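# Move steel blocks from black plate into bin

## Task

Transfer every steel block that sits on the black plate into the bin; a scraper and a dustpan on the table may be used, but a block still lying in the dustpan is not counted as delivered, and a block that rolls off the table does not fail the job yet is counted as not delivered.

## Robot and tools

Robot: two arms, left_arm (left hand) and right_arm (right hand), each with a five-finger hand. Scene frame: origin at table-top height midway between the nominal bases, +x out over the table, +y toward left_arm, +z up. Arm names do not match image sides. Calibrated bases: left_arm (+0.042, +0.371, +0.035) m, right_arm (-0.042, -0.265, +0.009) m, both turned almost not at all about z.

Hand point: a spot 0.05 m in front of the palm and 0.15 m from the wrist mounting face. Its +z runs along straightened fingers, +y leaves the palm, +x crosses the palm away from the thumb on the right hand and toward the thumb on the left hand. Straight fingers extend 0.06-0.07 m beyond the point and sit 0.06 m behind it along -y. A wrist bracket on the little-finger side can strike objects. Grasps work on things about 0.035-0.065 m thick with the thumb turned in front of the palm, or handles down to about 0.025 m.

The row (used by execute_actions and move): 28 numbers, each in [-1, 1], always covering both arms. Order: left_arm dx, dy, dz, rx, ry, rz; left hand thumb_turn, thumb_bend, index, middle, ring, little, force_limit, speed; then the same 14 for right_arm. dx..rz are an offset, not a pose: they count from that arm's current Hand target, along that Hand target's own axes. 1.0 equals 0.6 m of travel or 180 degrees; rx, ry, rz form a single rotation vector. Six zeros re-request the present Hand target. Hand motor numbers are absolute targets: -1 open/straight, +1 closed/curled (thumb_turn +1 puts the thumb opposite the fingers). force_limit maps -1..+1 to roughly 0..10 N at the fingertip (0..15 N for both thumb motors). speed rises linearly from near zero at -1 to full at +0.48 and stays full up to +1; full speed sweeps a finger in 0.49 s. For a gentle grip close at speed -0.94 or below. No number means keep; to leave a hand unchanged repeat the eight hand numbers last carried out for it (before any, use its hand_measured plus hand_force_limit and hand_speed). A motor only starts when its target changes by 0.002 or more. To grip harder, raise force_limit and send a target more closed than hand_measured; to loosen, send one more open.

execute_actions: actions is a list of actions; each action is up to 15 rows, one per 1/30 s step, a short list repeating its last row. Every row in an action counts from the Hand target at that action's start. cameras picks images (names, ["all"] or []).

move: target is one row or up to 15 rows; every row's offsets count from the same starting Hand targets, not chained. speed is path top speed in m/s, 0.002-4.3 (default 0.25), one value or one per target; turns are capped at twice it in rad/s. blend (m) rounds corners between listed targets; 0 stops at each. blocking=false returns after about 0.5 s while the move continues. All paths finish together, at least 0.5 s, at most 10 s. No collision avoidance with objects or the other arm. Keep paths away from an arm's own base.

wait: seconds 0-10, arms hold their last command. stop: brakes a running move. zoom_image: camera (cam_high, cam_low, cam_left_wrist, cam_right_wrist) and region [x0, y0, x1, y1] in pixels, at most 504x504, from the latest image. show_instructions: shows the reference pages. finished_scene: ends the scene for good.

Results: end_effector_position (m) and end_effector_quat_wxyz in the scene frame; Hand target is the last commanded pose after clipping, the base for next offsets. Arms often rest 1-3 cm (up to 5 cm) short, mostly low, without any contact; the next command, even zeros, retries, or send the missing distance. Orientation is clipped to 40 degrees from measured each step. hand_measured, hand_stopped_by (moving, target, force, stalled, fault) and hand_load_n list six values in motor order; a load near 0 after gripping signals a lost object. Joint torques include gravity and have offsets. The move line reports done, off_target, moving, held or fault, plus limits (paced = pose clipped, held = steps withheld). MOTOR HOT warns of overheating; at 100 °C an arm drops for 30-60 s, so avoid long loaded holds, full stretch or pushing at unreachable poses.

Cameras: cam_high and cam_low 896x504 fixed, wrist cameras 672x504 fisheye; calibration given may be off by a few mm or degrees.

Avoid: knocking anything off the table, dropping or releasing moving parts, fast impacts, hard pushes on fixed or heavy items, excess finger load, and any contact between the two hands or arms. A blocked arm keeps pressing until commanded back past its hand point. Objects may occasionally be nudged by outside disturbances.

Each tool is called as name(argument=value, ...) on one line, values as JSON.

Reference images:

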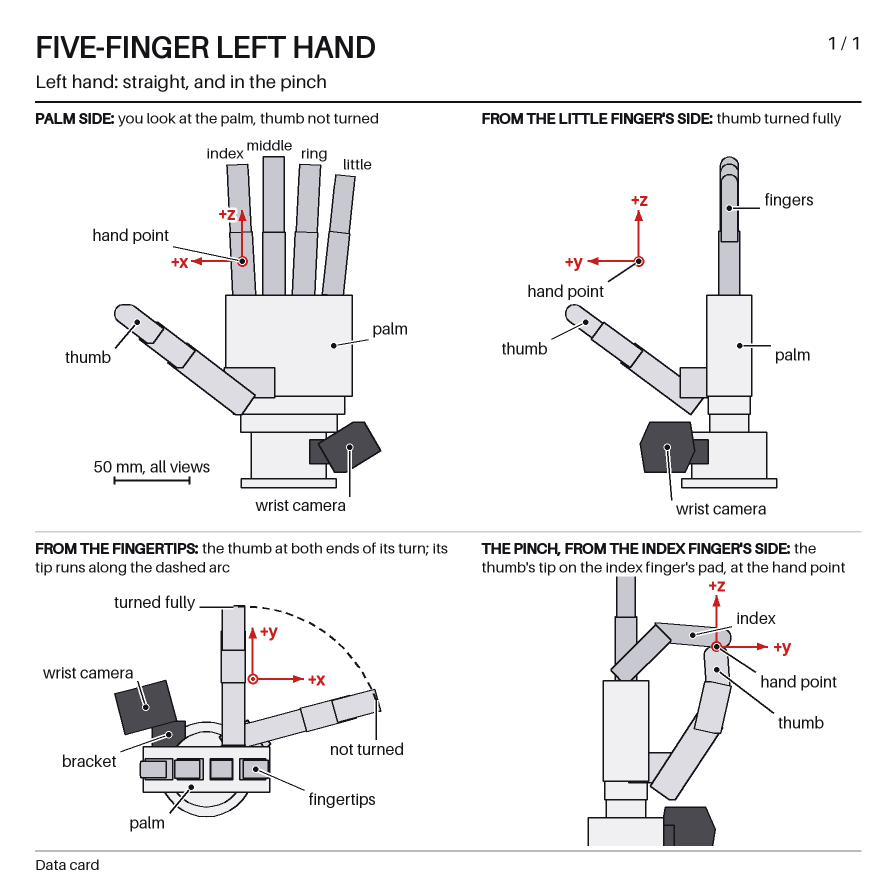

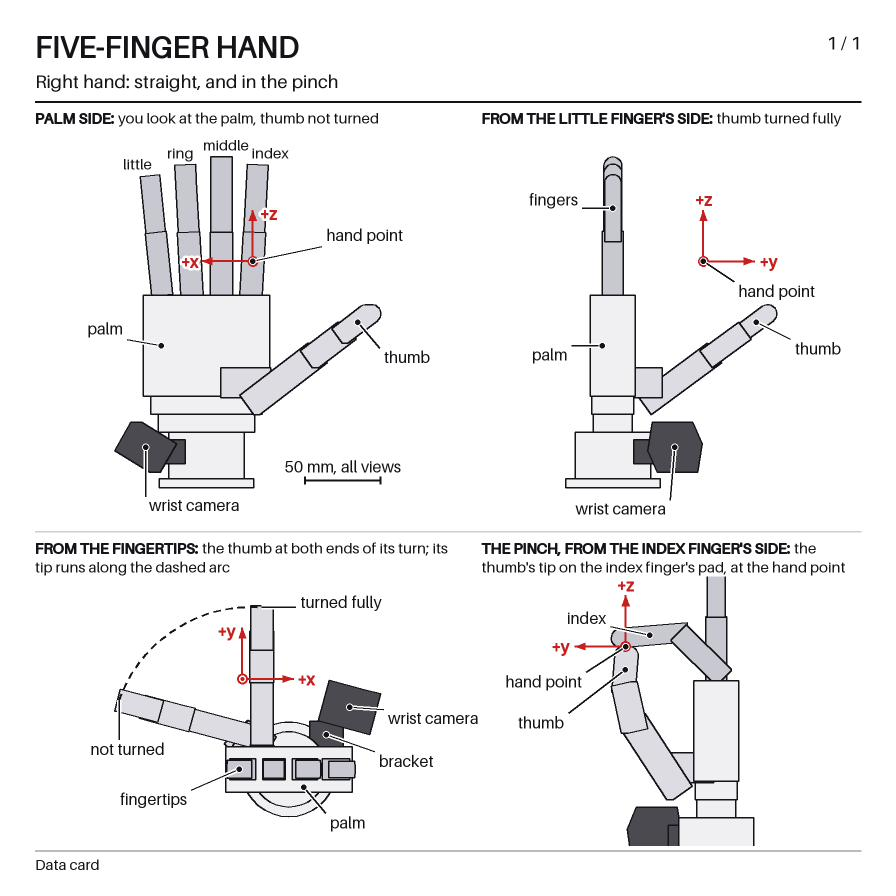

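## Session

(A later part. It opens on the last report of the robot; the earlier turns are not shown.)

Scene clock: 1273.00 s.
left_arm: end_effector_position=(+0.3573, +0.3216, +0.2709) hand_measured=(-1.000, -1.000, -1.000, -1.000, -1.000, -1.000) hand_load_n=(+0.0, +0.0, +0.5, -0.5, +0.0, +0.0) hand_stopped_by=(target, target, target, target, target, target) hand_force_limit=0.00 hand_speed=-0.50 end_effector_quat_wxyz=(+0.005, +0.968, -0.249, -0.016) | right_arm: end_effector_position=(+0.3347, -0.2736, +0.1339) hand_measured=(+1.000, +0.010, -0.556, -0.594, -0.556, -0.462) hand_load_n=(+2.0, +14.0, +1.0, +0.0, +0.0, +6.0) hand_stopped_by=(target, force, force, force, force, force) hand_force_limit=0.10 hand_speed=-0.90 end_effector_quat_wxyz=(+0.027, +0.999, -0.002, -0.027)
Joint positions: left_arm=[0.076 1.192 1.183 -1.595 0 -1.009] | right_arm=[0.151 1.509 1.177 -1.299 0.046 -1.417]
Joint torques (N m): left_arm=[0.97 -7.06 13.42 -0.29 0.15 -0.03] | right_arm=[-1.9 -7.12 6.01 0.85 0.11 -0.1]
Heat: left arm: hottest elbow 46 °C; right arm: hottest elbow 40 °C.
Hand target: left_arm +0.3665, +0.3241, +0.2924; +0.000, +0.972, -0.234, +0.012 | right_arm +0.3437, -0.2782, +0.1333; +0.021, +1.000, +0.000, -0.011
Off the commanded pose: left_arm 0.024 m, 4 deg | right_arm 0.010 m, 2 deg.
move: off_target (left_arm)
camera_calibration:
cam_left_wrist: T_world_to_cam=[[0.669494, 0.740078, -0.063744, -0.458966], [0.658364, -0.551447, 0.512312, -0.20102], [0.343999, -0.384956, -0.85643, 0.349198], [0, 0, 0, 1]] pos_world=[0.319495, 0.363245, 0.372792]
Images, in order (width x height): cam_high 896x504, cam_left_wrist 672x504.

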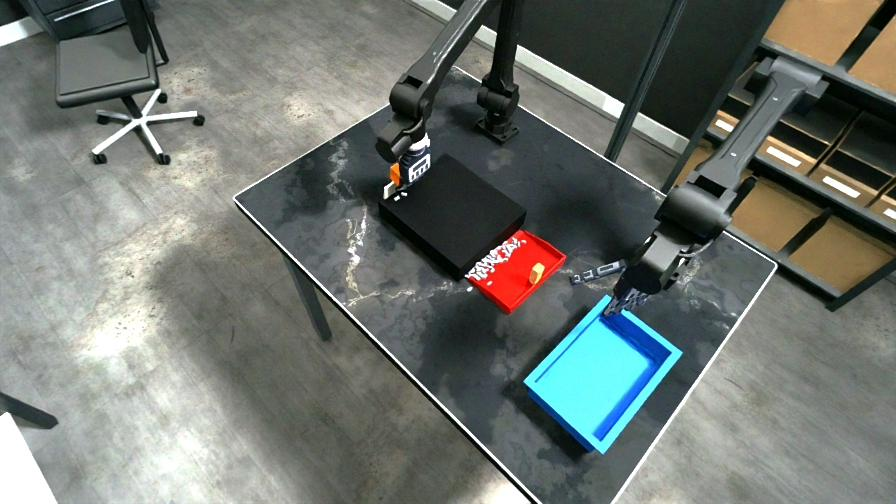

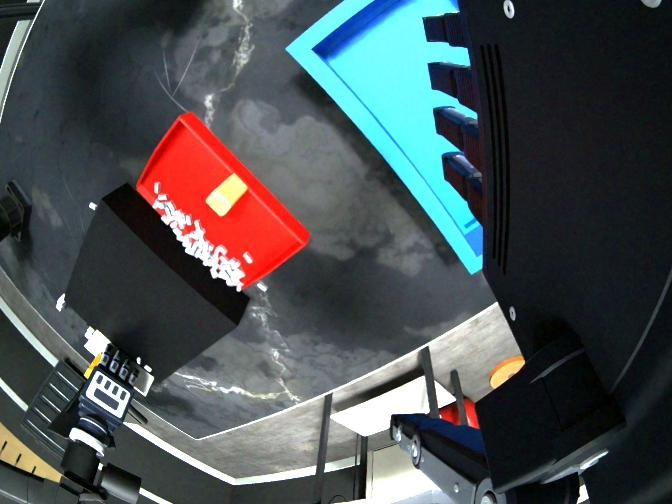

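move(target=[[0,0,0,0,0,0,-1,-1,-1,-1,-1,-1,0,-0.5, 0,-0.05,0.007,0,0,0,1,0.8,-0.2,-0.2,-0.2,-0.3,0.1,-0.9],[0,0,0,0,0,0,-1,-1,-1,-1,-1,-1,0,-0.5, -0.005,-0.13,0.007,0,0,-0.0556,1,0.8,-0.2,-0.2,-0.2,-0.3,0.1,-0.9],[0,0,0,0,0,0,-1,-1,-1,-1,-1,-1,0,-0.5, -0.02,-0.33,0.007,0,0,-0.0556,1,0.8,-0.2,-0.2,-0.2,-0.3,0.1,-0.9]], speed=0.06, blend=0.01, cameras=["cam_high","cam_left_wrist"])

Scene clock: 1289.27 s.
left_arm: end_effector_position=(+0.3573, +0.3216, +0.2709) hand_measured=(-1.000, -1.000, -1.000, -1.000, -1.000, -1.000) hand_load_n=(+0.0, +0.0, +0.0, +0.0, +0.0, +0.0) hand_stopped_by=(target, target, target, target, target, target) hand_force_limit=0.00 hand_speed=-0.50 end_effector_quat_wxyz=(+0.005, +0.968, -0.249, -0.016) | right_arm: end_effector_position=(+0.3303, -0.1026, +0.1329) hand_measured=(+1.000, +0.010, -0.556, -0.594, -0.556, -0.462) hand_load_n=(+2.5, +16.5, +0.0, +0.0, +0.0, +2.0) hand_stopped_by=(target, force, force, force, force, force) hand_force_limit=0.10 hand_speed=-0.90 end_effector_quat_wxyz=(+0.031, +0.996, +0.087, -0.004)
Joint positions: left_arm=[0.076 1.192 1.183 -1.595 0 -1.009] | right_arm=[0.55 1.597 1.28 -1.288 0.051 -1.198]
Joint torques (N m): left_arm=[1.26 -7.24 13.44 -0.35 0.15 -0.05] | right_arm=[1.2 -4.95 7.79 0.27 -0.57 0.22]
Heat: left arm: hottest elbow 46 °C; right arm: hottest elbow 39 °C.
Hand target: left_arm +0.3665, +0.3241, +0.2924; +0.000, +0.972, -0.234, +0.012 | right_arm +0.3314, -0.0806, +0.1210; +0.020, +0.996, +0.087, -0.013
Off the commanded pose: left_arm 0.024 m, 4 deg | right_arm 0.025 m, 2 deg.
move: off_target (left_arm, right_arm)
camera_calibration:
cam_left_wrist: T_world_to_cam=[[0.669494, 0.740078, -0.063744, -0.458966], [0.658364, -0.551447, 0.512312, -0.20102], [0.343999, -0.384956, -0.85643, 0.349198], [0, 0, 0, 1]] pos_world=[0.319495, 0.363245, 0.372792]
Images, in order (width x height): cam_high 896x504, cam_left_wrist 672x504.

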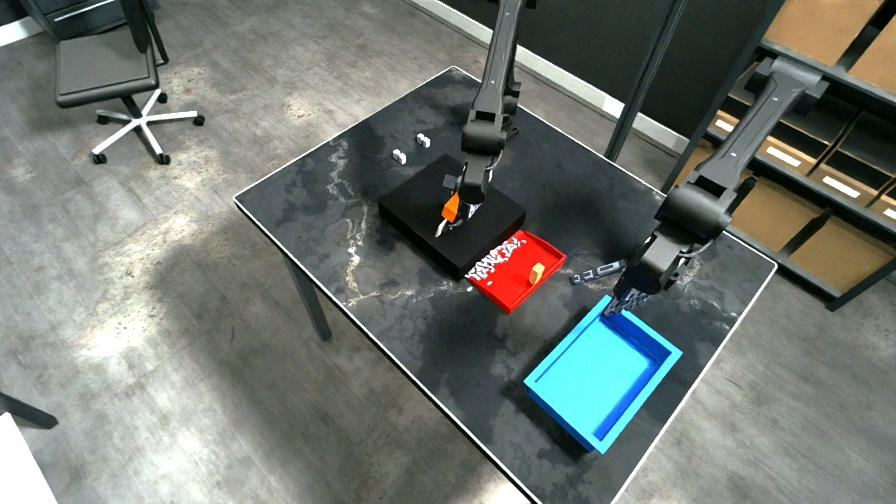

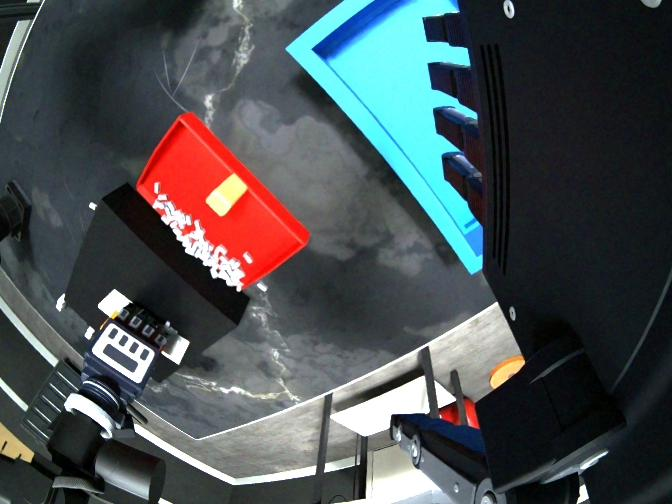

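zoom_image(camera="cam_high", region=[370, 130, 570, 330])

zoom_image(camera="cam_left_wrist", region=[60, 180, 260, 380])

Scaled by 2.520.

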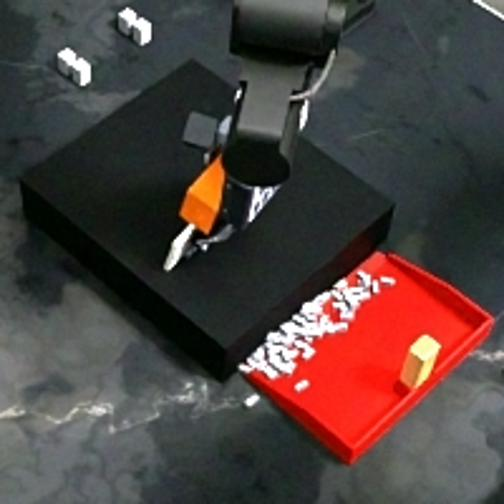

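Scaled by 2.520 from the camera's 672x504 image, which has a finer 960x720 frame.

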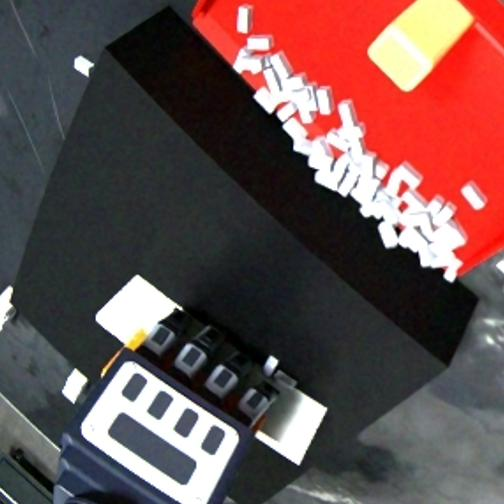

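move(target=[[0,0,0,0,0,0,-1,-1,-1,-1,-1,-1,0,-0.5, 0,-0.14,-0.005,0,0,0,1,0.8,-0.2,-0.2,-0.2,-0.3,0.1,-0.9],[0,0,0,0,0,0,-1,-1,-1,-1,-1,-1,0,-0.5, 0,-0.225,-0.017,0,0,0,1,0.8,-0.2,-0.2,-0.2,-0.3,0.1,-0.9]], speed=0.06, blend=0.01, cameras=["cam_high","cam_left_wrist"])

zoom_image(camera="cam_high", region=[370, 130, 570, 330])

zoom_image(camera="cam_left_wrist", region=[80, 150, 280, 350])

Scene clock: 1306.30 s.
left_arm: end_effector_position=(+0.3573, +0.3216, +0.2709) hand_measured=(-1.000, -1.000, -1.000, -1.000, -1.000, -1.000) hand_load_n=(+0.0, -0.5, +0.0, +0.0, +0.0, +0.0) hand_stopped_by=(target, target, target, target, target, target) hand_force_limit=0.00 hand_speed=-0.50 end_effector_quat_wxyz=(+0.005, +0.968, -0.249, -0.016) | right_arm: end_effector_position=(+0.3029, +0.0419, +0.1101) hand_measured=(+1.000, +0.010, -0.556, -0.594, -0.556, -0.462) hand_load_n=(+2.0, +15.0, +0.5, +0.0, +0.0, +6.0) hand_stopped_by=(target, force, force, force, force, force) hand_force_limit=0.10 hand_speed=-0.90 end_effector_quat_wxyz=(+0.030, +0.995, +0.094, -0.028)
Joint positions: left_arm=[0.076 1.192 1.183 -1.595 0 -1.009] | right_arm=[0.803 1.813 1.499 -1.337 0.01 -0.958]
Joint torques (N m): left_arm=[0.91 -7.06 13.38 -0.36 0.14 -0.05] | right_arm=[-0.03 -11.05 9.02 -0.24 0.04 0.17]
Heat: left arm: hottest elbow 47 °C; right arm: hottest elbow 40 °C.
Hand target: left_arm +0.3665, +0.3241, +0.2924; +0.000, +0.972, -0.234, +0.012 | right_arm +0.3080, +0.0527, +0.1260; +0.020, +0.996, +0.087, -0.013
Off the commanded pose: left_arm 0.024 m, 4 deg | right_arm 0.020 m, 2 deg.
move: off_target (left_arm, right_arm)
camera_calibration:
cam_left_wrist: T_world_to_cam=[[0.669494, 0.740078, -0.063744, -0.458966], [0.658364, -0.551447, 0.512312, -0.20102], [0.343999, -0.384956, -0.85643, 0.349198], [0, 0, 0, 1]] pos_world=[0.319495, 0.363245, 0.372792]
Images, in order (width x height): cam_high 896x504, cam_left_wrist 672x504.

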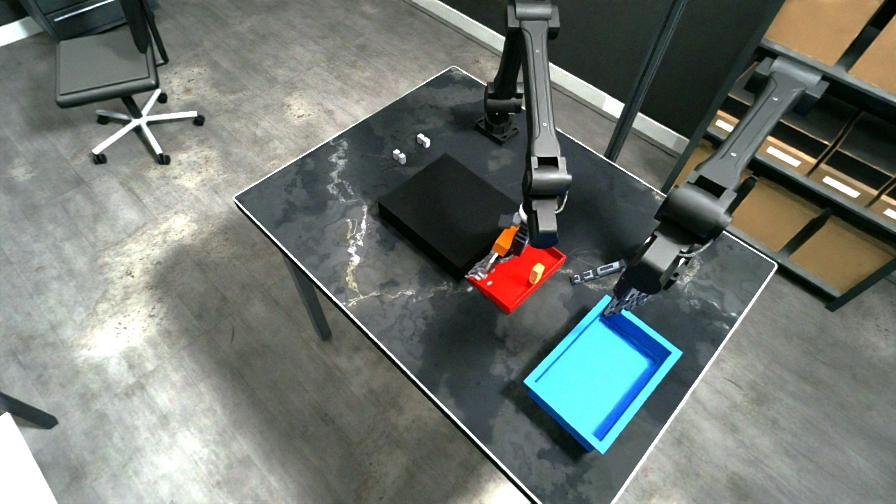

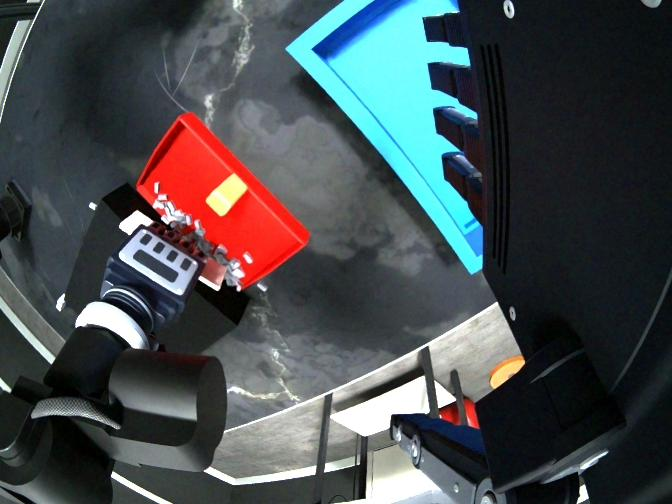

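Scaled by 2.520.

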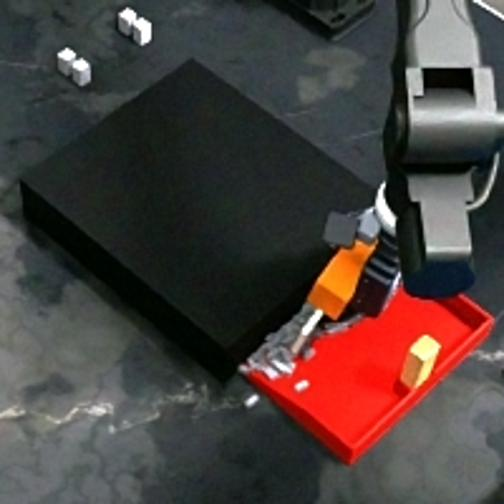

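Scaled by 2.520 from the camera's 672x504 image, which has a finer 960x720 frame.

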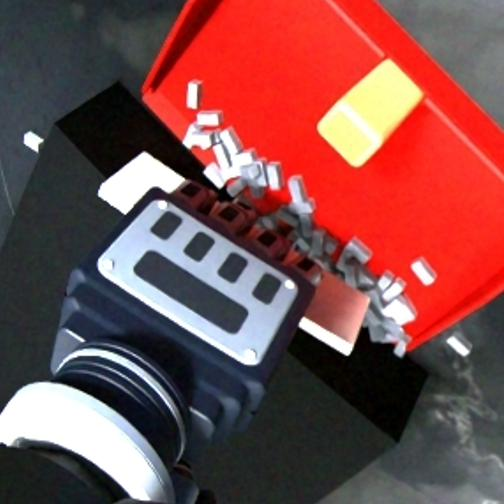

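move(target=[[0,0,0,0,0,0,-1,-1,-1,-1,-1,-1,0,-0.5, 0,0,-0.1,0,0,0,1,0.8,-0.2,-0.2,-0.2,-0.3,0.1,-0.9],[0,0,0,0,0,0,-1,-1,-1,-1,-1,-1,0,-0.5, -0.058,0.328,-0.13,0,0,0,1,0.8,-0.2,-0.2,-0.2,-0.3,0.1,-0.9]], speed=0.15, blend=0.01, cameras=["cam_high","cam_left_wrist","cam_low"])

zoom_image(camera="cam_high", region=[450, 190, 610, 320])

zoom_image(camera="cam_left_wrist", region=[80, 90, 330, 310])

Scene clock: 1373.00 s.
left_arm: end_effector_position=(+0.3573, +0.3216, +0.2709) hand_measured=(-1.000, -1.000, -1.000, -1.000, -1.000, -1.000) hand_load_n=(+0.0, -0.5, +0.0, +0.0, +0.0, +0.0) hand_stopped_by=(target, target, target, target, target, target) hand_force_limit=0.00 hand_speed=-0.50 end_effector_quat_wxyz=(+0.005, +0.968, -0.249, -0.016) | right_arm: end_effector_position=(+0.3058, -0.1407, +0.1983) hand_measured=(+1.000, +0.010, -0.556, -0.594, -0.556, -0.462) hand_load_n=(+2.0, +15.0, +0.5, +0.0, +0.0, +6.0) hand_stopped_by=(target, force, force, force, force, force) hand_force_limit=0.10 hand_speed=-0.90 end_effector_quat_wxyz=(+0.025, +0.996, +0.081, -0.030)
Joint positions: left_arm=[0.076 1.192 1.183 -1.595 0 -1.009] | right_arm=[0.487 1.485 1.324 -1.484 0.022 -1.248]
Joint torques (N m): left_arm=[1.08 -7.06 13.39 -0.35 0.14 -0.06] | right_arm=[-1.32 -8.82 7.36 -0.42 0.14 -0.08]
Heat: left arm: hottest elbow 47 °C; right arm: hottest elbow 44 °C.
Hand target: left_arm +0.3665, +0.3241, +0.2924; +0.000, +0.972, -0.234, +0.012 | right_arm +0.3098, -0.1437, +0.2124; +0.020, +0.996, +0.087, -0.013
Off the commanded pose: left_arm 0.024 m, 4 deg | right_arm 0.015 m, 2 deg.
move: off_target (left_arm, right_arm)
camera_calibration:
cam_left_wrist: T_world_to_cam=[[0.669494, 0.740078, -0.063744, -0.458966], [0.658364, -0.551447, 0.512312, -0.20102], [0.343999, -0.384956, -0.85643, 0.349198], [0, 0, 0, 1]] pos_world=[0.319495, 0.363245, 0.372792]
Images, in order (width x height): cam_high 896x504, cam_low 896x504, cam_left_wrist 672x504.

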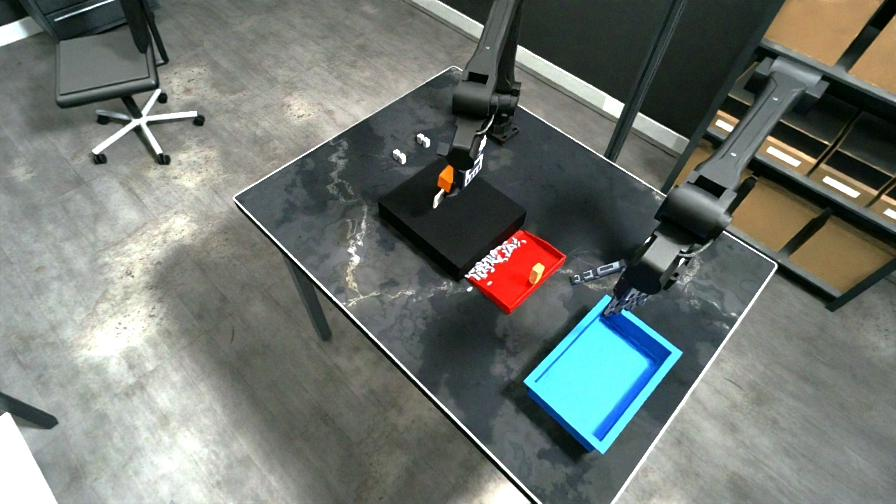

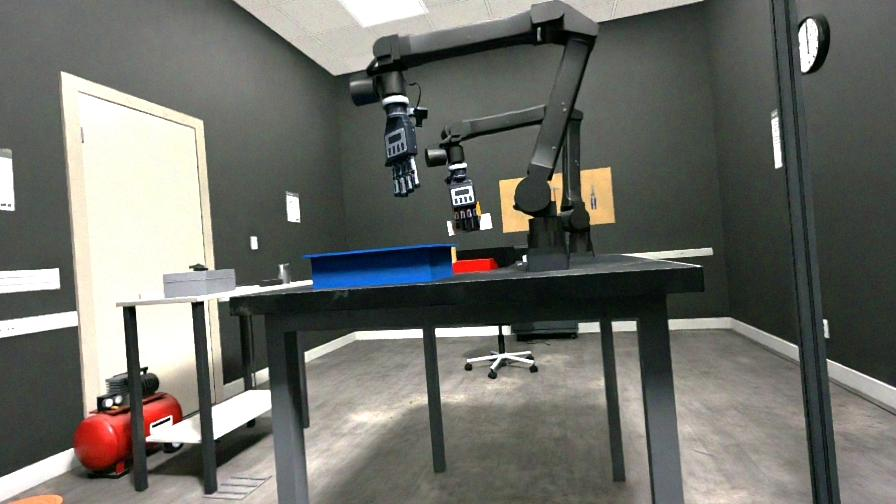

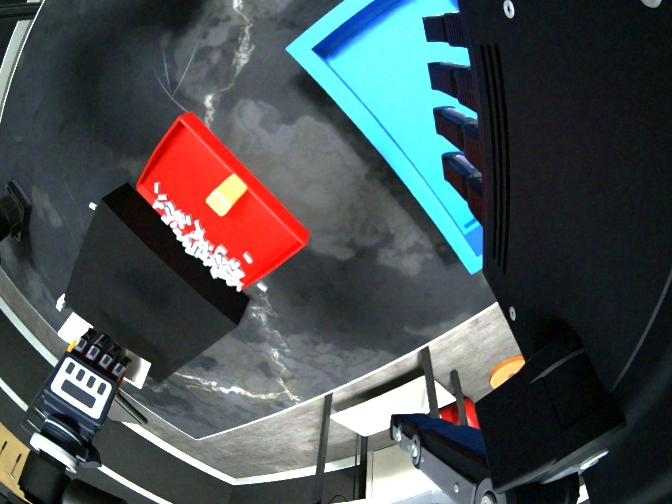

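Scaled by 3.150.

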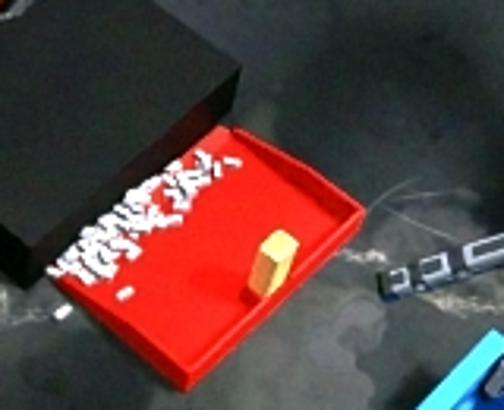

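Scaled by 2.016 from the camera's 672x504 image, which has a finer 960x720 frame.

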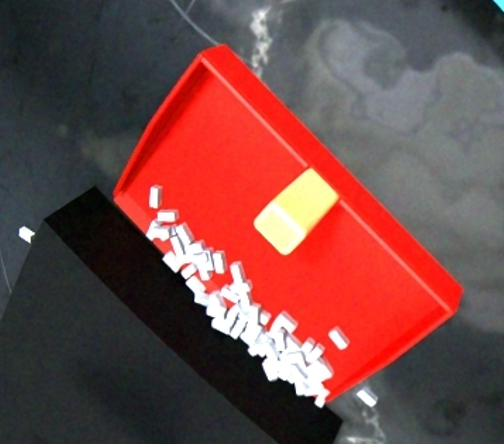

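move(target=[0,0,0,0,0,0,-1,-1,-1,-1,-1,-1,0,-0.5, -0.171,0.105,-0.02,0,0,0,1,0.8,-0.2,-0.2,-0.2,-0.3,0.1,-0.9], speed=0.15, cameras=[])

Scene clock: 1393.47 s.
left_arm: end_effector_position=(+0.3573, +0.3216, +0.2709) hand_measured=(-1.000, -1.000, -1.000, -1.000, -1.000, -1.000) hand_load_n=(+0.0, +0.0, +0.0, +0.0, +0.0, +0.0) hand_stopped_by=(target, target, target, target, target, target) hand_force_limit=0.00 hand_speed=-0.50 end_effector_quat_wxyz=(+0.005, +0.968, -0.249, -0.016) | right_arm: end_effector_position=(+0.2168, -0.2195, +0.2204) hand_measured=(+1.000, +0.010, -0.556, -0.594, -0.556, -0.462) hand_load_n=(+2.0, +14.5, +0.5, +0.0, +0.0, +6.5) hand_stopped_by=(target, force, force, force, force, force) hand_force_limit=0.10 hand_speed=-0.90 end_effector_quat_wxyz=(+0.021, +0.996, +0.082, -0.027)
Joint positions: left_arm=[0.076 1.192 1.183 -1.595 0 -1.009] | right_arm=[0.393 1.17 1.091 -1.555 0.023 -1.343]
Joint torques (N m): left_arm=[1.08 -7.06 13.39 -0.35 0.14 -0.05] | right_arm=[-1.96 -4.42 7.42 -0.38 0.22 -0.09]
Heat: left arm: hottest elbow 47 °C; right arm: hottest elbow 43 °C.
Hand target: left_arm +0.3665, +0.3241, +0.2924; +0.000, +0.972, -0.234, +0.012 | right_arm +0.2201, -0.2230, +0.2297; +0.020, +0.996, +0.087, -0.013
Off the commanded pose: left_arm 0.024 m, 4 deg | right_arm 0.010 m, 2 deg.
move: off_target (left_arm)
No camera images: "cameras" was empty.

move(target=[0.141,0.418,0.05,0,0,-0.039,-1,-1,-1,-1,0,0,0,-0.5, 0,0,0,0,0,0,1,0.8,-0.2,-0.2,-0.2,-0.3,0.1,-0.9], speed=0.15, cameras=["cam_high","cam_left_wrist"])

Scene clock: 1405.87 s.
left_arm: end_effector_position=(+0.3095, +0.0788, +0.2402) hand_measured=(-1.000, -1.000, -1.000, -1.000, +0.000, +0.000) hand_load_n=(+0.0, +0.0, +0.0, +0.0, +0.0, +0.0) hand_stopped_by=(target, target, target, target, target, target) hand_force_limit=0.00 hand_speed=-0.50 end_effector_quat_wxyz=(-0.018, +0.983, -0.184, -0.015) | right_arm: end_effector_position=(+0.2168, -0.2195, +0.2204) hand_measured=(+1.000, +0.010, -0.556, -0.594, -0.556, -0.462) hand_load_n=(+2.0, +15.0, +0.5, +0.0, +0.0, +6.0) hand_stopped_by=(target, force, force, force, force, force) hand_force_limit=0.10 hand_speed=-0.90 end_effector_quat_wxyz=(+0.021, +0.996, +0.082, -0.027)
Joint positions: left_arm=[-0.702 1.274 1.179 -1.519 -0.015 -1.92] | right_arm=[0.393 1.17 1.091 -1.555 0.023 -1.343]
Joint torques (N m): left_arm=[0.32 -5.71 15.39 0.55 -0.01 -0.04] | right_arm=[-1.9 -4.31 7.45 -0.34 0.21 -0.08]
Heat: left arm: hottest elbow 47 °C; right arm: hottest elbow 42 °C.
Hand target: left_arm +0.3285, +0.0621, +0.2629; +0.001, +0.985, -0.174, +0.012 | right_arm +0.2201, -0.2230, +0.2297; +0.020, +0.996, +0.087, -0.013
Off the commanded pose: left_arm 0.034 m, 4 deg | right_arm 0.010 m, 2 deg.
move: off_target (left_arm)
camera_calibration:
cam_left_wrist: T_world_to_cam=[[0.566368, 0.82391, -0.0200045, -0.234542], [0.720626, -0.4833, 0.497111, -0.308787], [0.399906, -0.295963, -0.867457, 0.224093], [0, 0, 0, 1]] pos_world=[0.265741, 0.110328, 0.3432]
Images, in order (width x height): cam_high 896x504, cam_left_wrist 672x504.

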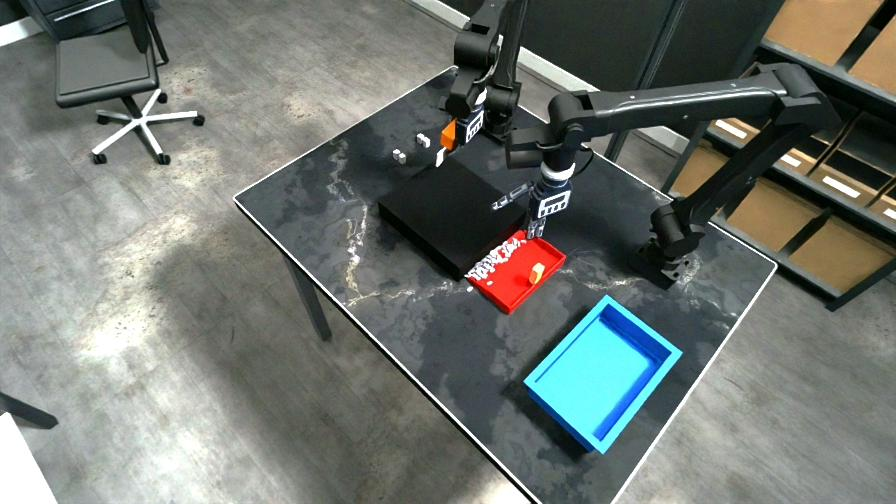

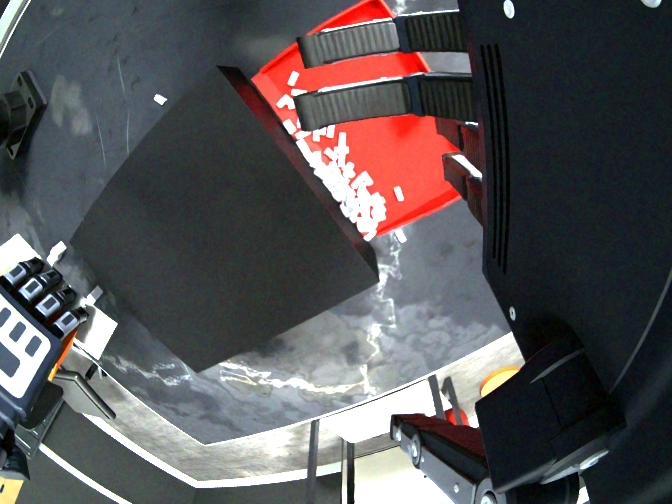

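move(target=[[0.03,0.035,0.03,0,0,0,-1,-1,-1,-1,0,0,0,-0.5, 0,0,0,0,0,0,1,0.8,-0.2,-0.2,-0.2,-0.3,0.1,-0.9],[0.03,0.035,0.2,0,0,0,-1,-1,-1,-1,0,0,0,-0.5, 0,0,0,0,0,0,1,0.8,-0.2,-0.2,-0.2,-0.3,0.1,-0.9]], speed=0.1, cameras=["cam_high","cam_left_wrist"])

zoom_image(camera="cam_high", region=[450, 170, 610, 320])

Scene clock: 1414.87 s.
left_arm: end_effector_position=(+0.3355, +0.0390, +0.1464) hand_measured=(-1.000, -1.000, -1.000, -1.000, +0.000, +0.000) hand_load_n=(+0.0, +0.0, +0.0, +0.0, +0.0, +0.0) hand_stopped_by=(target, target, target, target, target, target) hand_force_limit=0.00 hand_speed=-0.50 end_effector_quat_wxyz=(-0.004, +0.983, -0.184, +0.010) | right_arm: end_effector_position=(+0.2168, -0.2195, +0.2204) hand_measured=(+1.000, +0.010, -0.556, -0.594, -0.556, -0.462) hand_load_n=(+2.0, +14.5, +0.5, +0.0, +0.0, +6.0) hand_stopped_by=(target, force, force, force, force, force) hand_force_limit=0.10 hand_speed=-0.90 end_effector_quat_wxyz=(+0.021, +0.996, +0.082, -0.027)
Joint positions: left_arm=[-0.736 1.413 1.051 -1.196 -0.017 -1.953] | right_arm=[0.393 1.17 1.091 -1.555 0.023 -1.343]
Joint torques (N m): left_arm=[0.67 -7.53 9.36 0.73 0.01 -0.04] | right_arm=[-2.02 -4.48 7.43 -0.38 0.22 -0.08]
Heat: left arm: hottest elbow 47 °C; right arm: hottest elbow 42 °C.
Hand target: left_arm +0.3411, +0.0356, +0.1433; +0.001, +0.985, -0.174, +0.012 | right_arm +0.2201, -0.2230, +0.2297; +0.020, +0.996, +0.087, -0.013
Off the commanded pose: left_arm 0.007 m, 1 deg | right_arm 0.010 m, 2 deg.
move: done
camera_calibration:
cam_left_wrist: T_world_to_cam=[[0.567334, 0.823093, -0.02551, -0.217785], [0.69776, -0.464033, 0.545715, -0.300258], [0.437336, -0.327402, -0.837583, 0.104909], [0, 0, 0, 1]] pos_world=[0.287184, 0.074275, 0.246169]
Images, in order (width x height): cam_high 896x504, cam_left_wrist 672x504.

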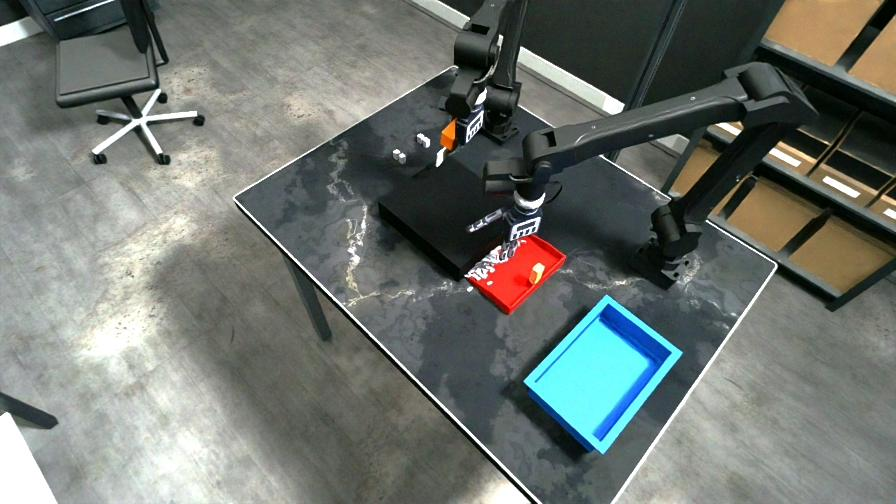

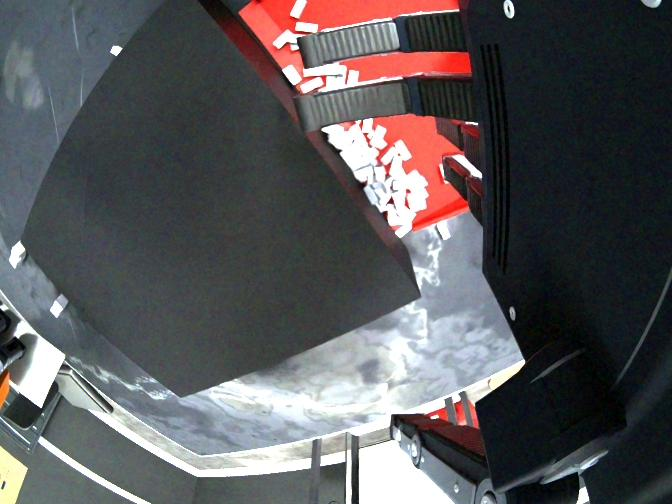

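Scaled by 3.150.

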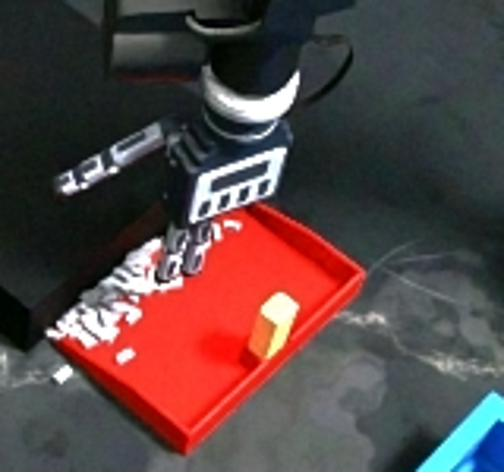

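move(target=[[-0.039,-0.032,0.02,0,0,0,-1,-1,-1,-1,0,0,0,-0.5, 0,0,0,0,0,0,1,0.8,-0.2,-0.2,-0.2,-0.3,0.1,-0.9],[-0.039,-0.032,0.11,0,0,0,-1,-1,-1,-1,0,0,0,-0.5, 0,0,0,0,0,0,1,0.8,-0.2,-0.2,-0.2,-0.3,0.1,-0.9]], speed=0.08, cameras=["cam_high","cam_left_wrist"])

zoom_image(camera="cam_high", region=[450, 170, 610, 320])

Scene clock: 1423.57 s.
left_arm: end_effector_position=(+0.3204, +0.0618, +0.0790) hand_measured=(-1.000, -1.000, -1.000, -1.000, +0.000, +0.000) hand_load_n=(+0.0, -0.5, +0.0, +0.0, +0.5, +0.0) hand_stopped_by=(target, target, target, target, target, target) hand_force_limit=0.00 hand_speed=-0.50 end_effector_quat_wxyz=(-0.004, +0.984, -0.176, +0.009) | right_arm: end_effector_position=(+0.2168, -0.2195, +0.2204) hand_measured=(+1.000, +0.010, -0.556, -0.594, -0.556, -0.462) hand_load_n=(+2.0, +15.0, +0.5, +0.0, +0.0, +6.5) hand_stopped_by=(target, force, force, force, force, force) hand_force_limit=0.10 hand_speed=-0.90 end_effector_quat_wxyz=(+0.021, +0.996, +0.082, -0.027)
Joint positions: left_arm=[-0.72 1.43 0.872 -1.001 -0.017 -1.953] | right_arm=[0.393 1.17 1.091 -1.555 0.023 -1.343]
Joint torques (N m): left_arm=[1.2 -6.77 8.44 0.72 0.01 0.18] | right_arm=[-1.9 -4.48 7.46 -0.36 0.22 -0.08]
Heat: left arm: hottest elbow 45 °C; right arm: hottest elbow 41 °C.
Hand target: left_arm +0.3273, +0.0613, +0.0768; +0.001, +0.985, -0.174, +0.012 | right_arm +0.2201, -0.2230, +0.2297; +0.020, +0.996, +0.087, -0.013
Off the commanded pose: left_arm 0.007 m, 1 deg | right_arm 0.010 m, 2 deg.
move: done
camera_calibration:
cam_left_wrist: T_world_to_cam=[[0.554629, 0.831713, -0.0253056, -0.226222], [0.705402, -0.453832, 0.544467, -0.245345], [0.441356, -0.319828, -0.838401, 0.0608451], [0, 0, 0, 1]] pos_world=[0.271682, 0.0962658, 0.17887]
Images, in order (width x height): cam_high 896x504, cam_left_wrist 672x504.

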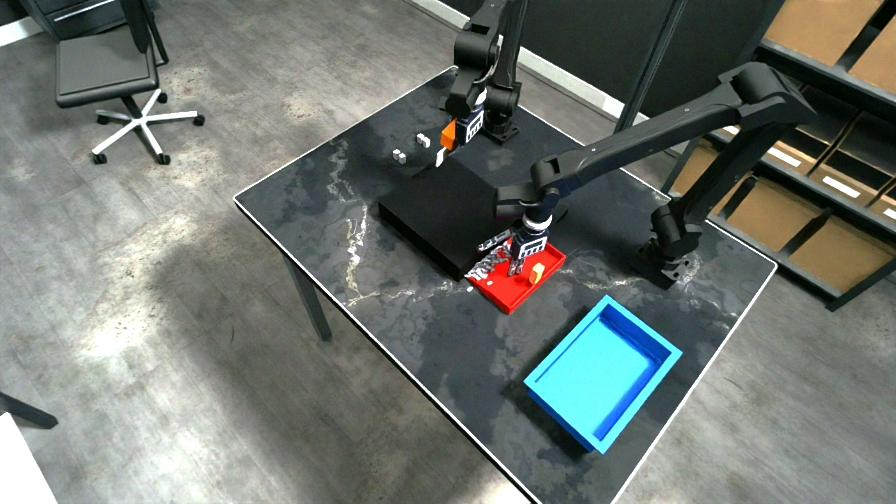

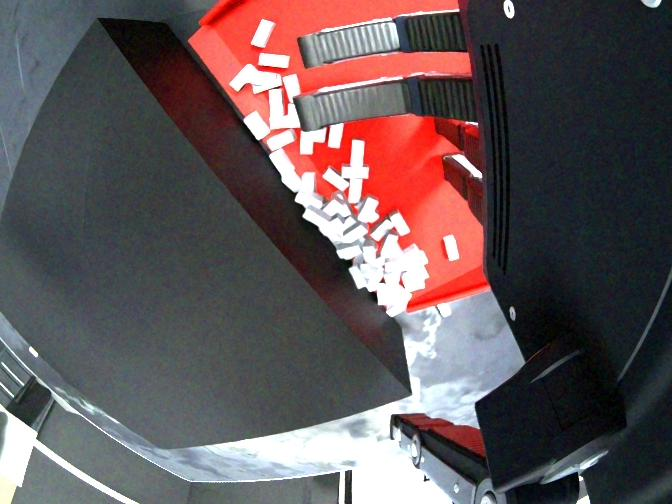

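Scaled by 3.150.

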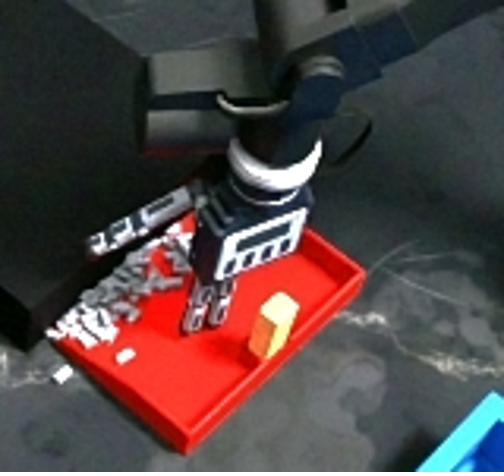

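move(target=[-0.0684,-0.188,0,0,0,0,-1,-1,-1,-1,0,0,0,-0.5, 0,0,0,0,0,0,1,0.8,-0.2,-0.2,-0.2,-0.3,0.1,-0.9], speed=0.06, cameras=["cam_high","cam_left_wrist"])

zoom_image(camera="cam_high", region=[440, 180, 620, 340])

Scene clock: 1432.57 s.
left_arm: end_effector_position=(+0.3299, +0.1696, +0.0778) hand_measured=(-1.000, -1.000, -1.000, -1.000, +0.000, +0.000) hand_load_n=(+0.0, +0.0, +0.0, -2.0, +0.0, +0.0) hand_stopped_by=(target, target, target, target, target, target) hand_force_limit=0.00 hand_speed=-0.50 end_effector_quat_wxyz=(+0.009, +0.984, -0.175, +0.015) | right_arm: end_effector_position=(+0.2168, -0.2195, +0.2204) hand_measured=(+1.000, +0.010, -0.556, -0.594, -0.556, -0.462) hand_load_n=(+2.0, +14.5, +0.5, +0.0, +0.0, +6.5) hand_stopped_by=(target, force, force, force, force, force) hand_force_limit=0.10 hand_speed=-0.90 end_effector_quat_wxyz=(+0.021, +0.996, +0.082, -0.027)
Joint positions: left_arm=[-0.423 1.28 0.718 -0.976 0.009 -1.659] | right_arm=[0.393 1.17 1.091 -1.555 0.023 -1.343]
Joint torques (N m): left_arm=[1.96 -6.36 7.21 0.05 -0.22 0.18] | right_arm=[-1.96 -4.42 7.41 -0.36 0.22 -0.09]
Heat: left arm: hottest elbow 43 °C; right arm: hottest elbow 41 °C.
Hand target: left_arm +0.3274, +0.1813, +0.0762; +0.001, +0.985, -0.174, +0.012 | right_arm +0.2201, -0.2230, +0.2297; +0.020, +0.996, +0.087, -0.013
Off the commanded pose: left_arm 0.012 m, 1 deg | right_arm 0.010 m, 2 deg.
move: off_target (left_arm)
camera_calibration:
cam_left_wrist: T_world_to_cam=[[0.552739, 0.832161, -0.044583, -0.319173], [0.703167, -0.437009, 0.560874, -0.205805], [0.447254, -0.341366, -0.8267, 0.0909134], [0, 0, 0, 1]] pos_world=[0.280473, 0.206699, 0.176359]
Images, in order (width x height): cam_high 896x504, cam_left_wrist 672x504.

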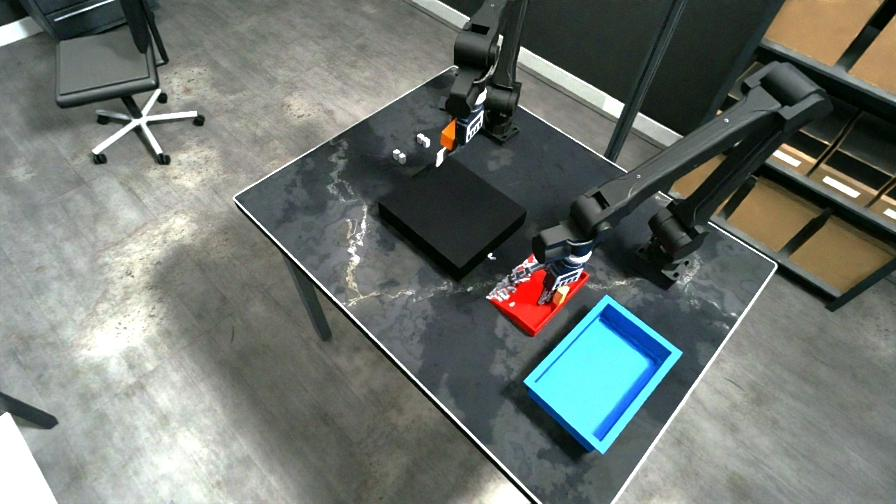

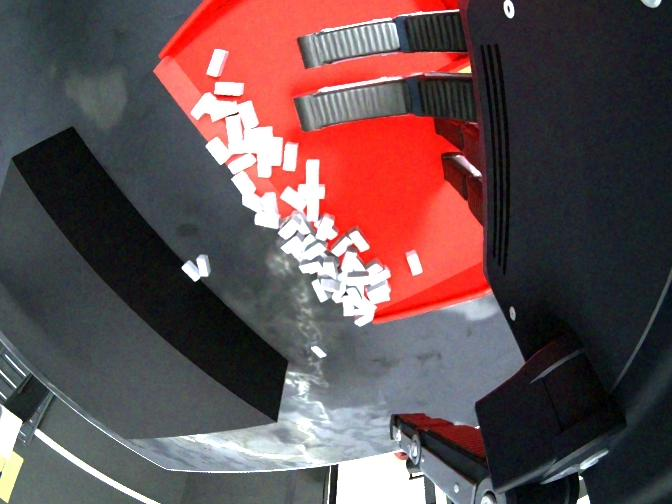

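Scaled by 2.800.

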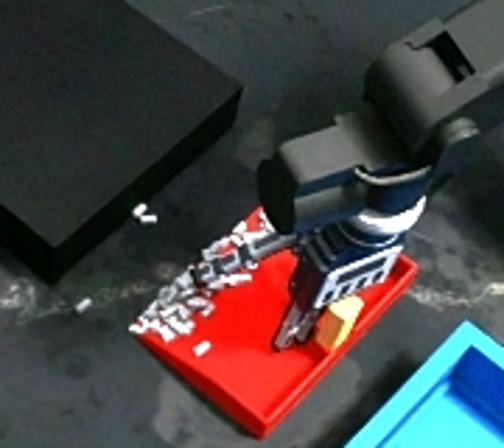

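move(target=[[0.0114,0.0313,-0.1,0,0,0,-1,-1,-1,-1,0,0,0,-0.5, 0,0,0,0,0,0,1,0.8,-0.2,-0.2,-0.2,-0.3,0.1,-0.9],[-0.017,-0.242,-0.36,0,0,0.039,-1,-1,-1,-1,-1,-1,0,-0.5, 0,0,0,0,0,0,1,0.8,-0.2,-0.2,-0.2,-0.3,0.1,-0.9]], speed=0.15, blend=0.01, cameras=["cam_high","cam_left_wrist"])

zoom_image(camera="cam_high", region=[440, 180, 620, 340])

zoom_image(camera="cam_left_wrist", region=[60, 90, 360, 350])

Scene clock: 1451.37 s.
left_arm: end_effector_position=(+0.3468, +0.3210, +0.2706) hand_measured=(-1.000, -1.000, -1.000, -1.000, -1.000, -1.000) hand_load_n=(+0.0, +0.0, +0.5, +0.0, +0.0, +0.0) hand_stopped_by=(target, target, target, target, target, target) hand_force_limit=0.00 hand_speed=-0.50 end_effector_quat_wxyz=(+0.003, +0.974, -0.227, -0.012) | right_arm: end_effector_position=(+0.2168, -0.2195, +0.2204) hand_measured=(+1.000, +0.010, -0.556, -0.594, -0.556, -0.462) hand_load_n=(+2.0, +15.0, +0.5, +0.0, +0.0, +6.5) hand_stopped_by=(target, force, force, force, force, force) hand_force_limit=0.10 hand_speed=-0.90 end_effector_quat_wxyz=(+0.021, +0.996, +0.082, -0.027)
Joint positions: left_arm=[0.076 1.151 1.151 -1.596 -0.001 -1.053] | right_arm=[0.393 1.17 1.091 -1.555 0.023 -1.343]
Joint torques (N m): left_arm=[1.49 -3.96 15.43 -0.35 0.16 0.18] | right_arm=[-1.9 -4.42 7.41 -0.36 0.21 -0.08]
Heat: left arm: hottest elbow 42 °C; right arm: hottest elbow 41 °C.
Hand target: left_arm +0.3623, +0.3224, +0.2923; +0.000, +0.972, -0.234, +0.012 | right_arm +0.2201, -0.2230, +0.2297; +0.020, +0.996, +0.087, -0.013
Off the commanded pose: left_arm 0.027 m, 3 deg | right_arm 0.010 m, 2 deg.
move: off_target (left_arm); target 2's new numbers were sent with left_arm's hand 0.027 m and 3 deg from that target
camera_calibration:
cam_left_wrist: T_world_to_cam=[[0.636453, 0.769254, -0.0563518, -0.451485], [0.678353, -0.523476, 0.515568, -0.211059], [0.367104, -0.366361, -0.854994, 0.337917], [0, 0, 0, 1]] pos_world=[0.30647, 0.360622, 0.37229]
Images, in order (width x height): cam_high 896x504, cam_left_wrist 672x504.

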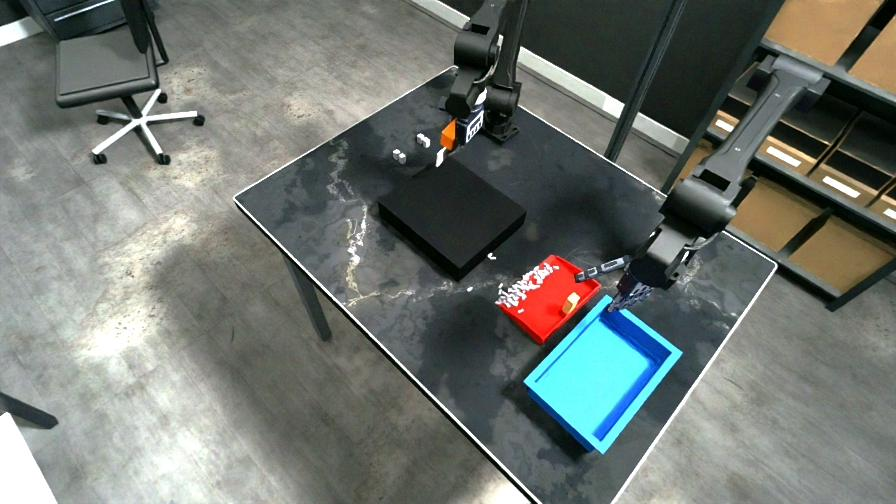

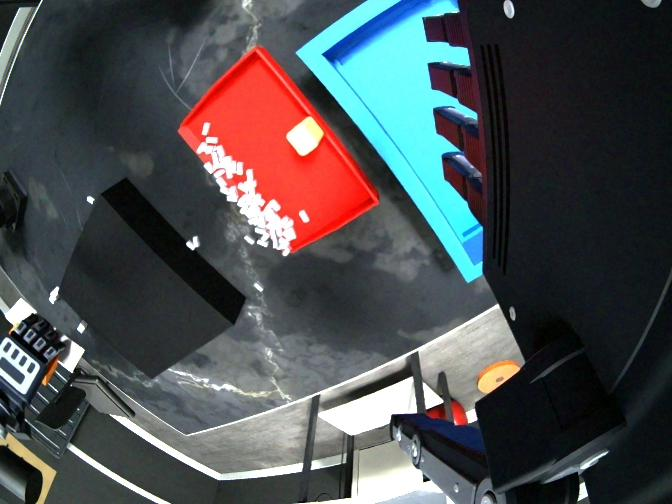

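Scaled by 2.800.

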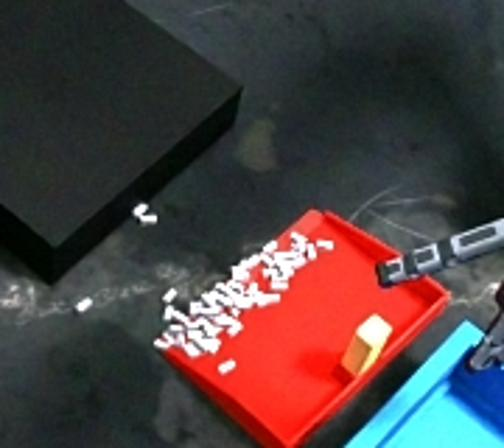

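Scaled by 1.680 from the camera's 672x504 image, which has a finer 960x720 frame.

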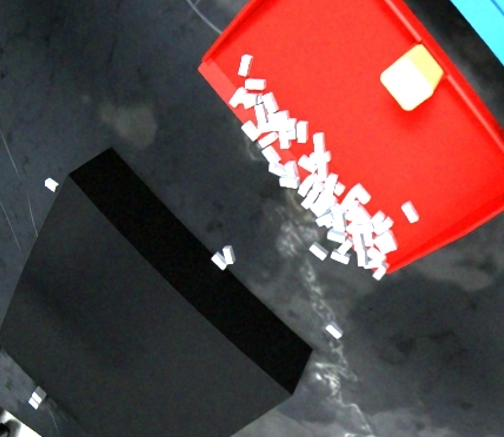

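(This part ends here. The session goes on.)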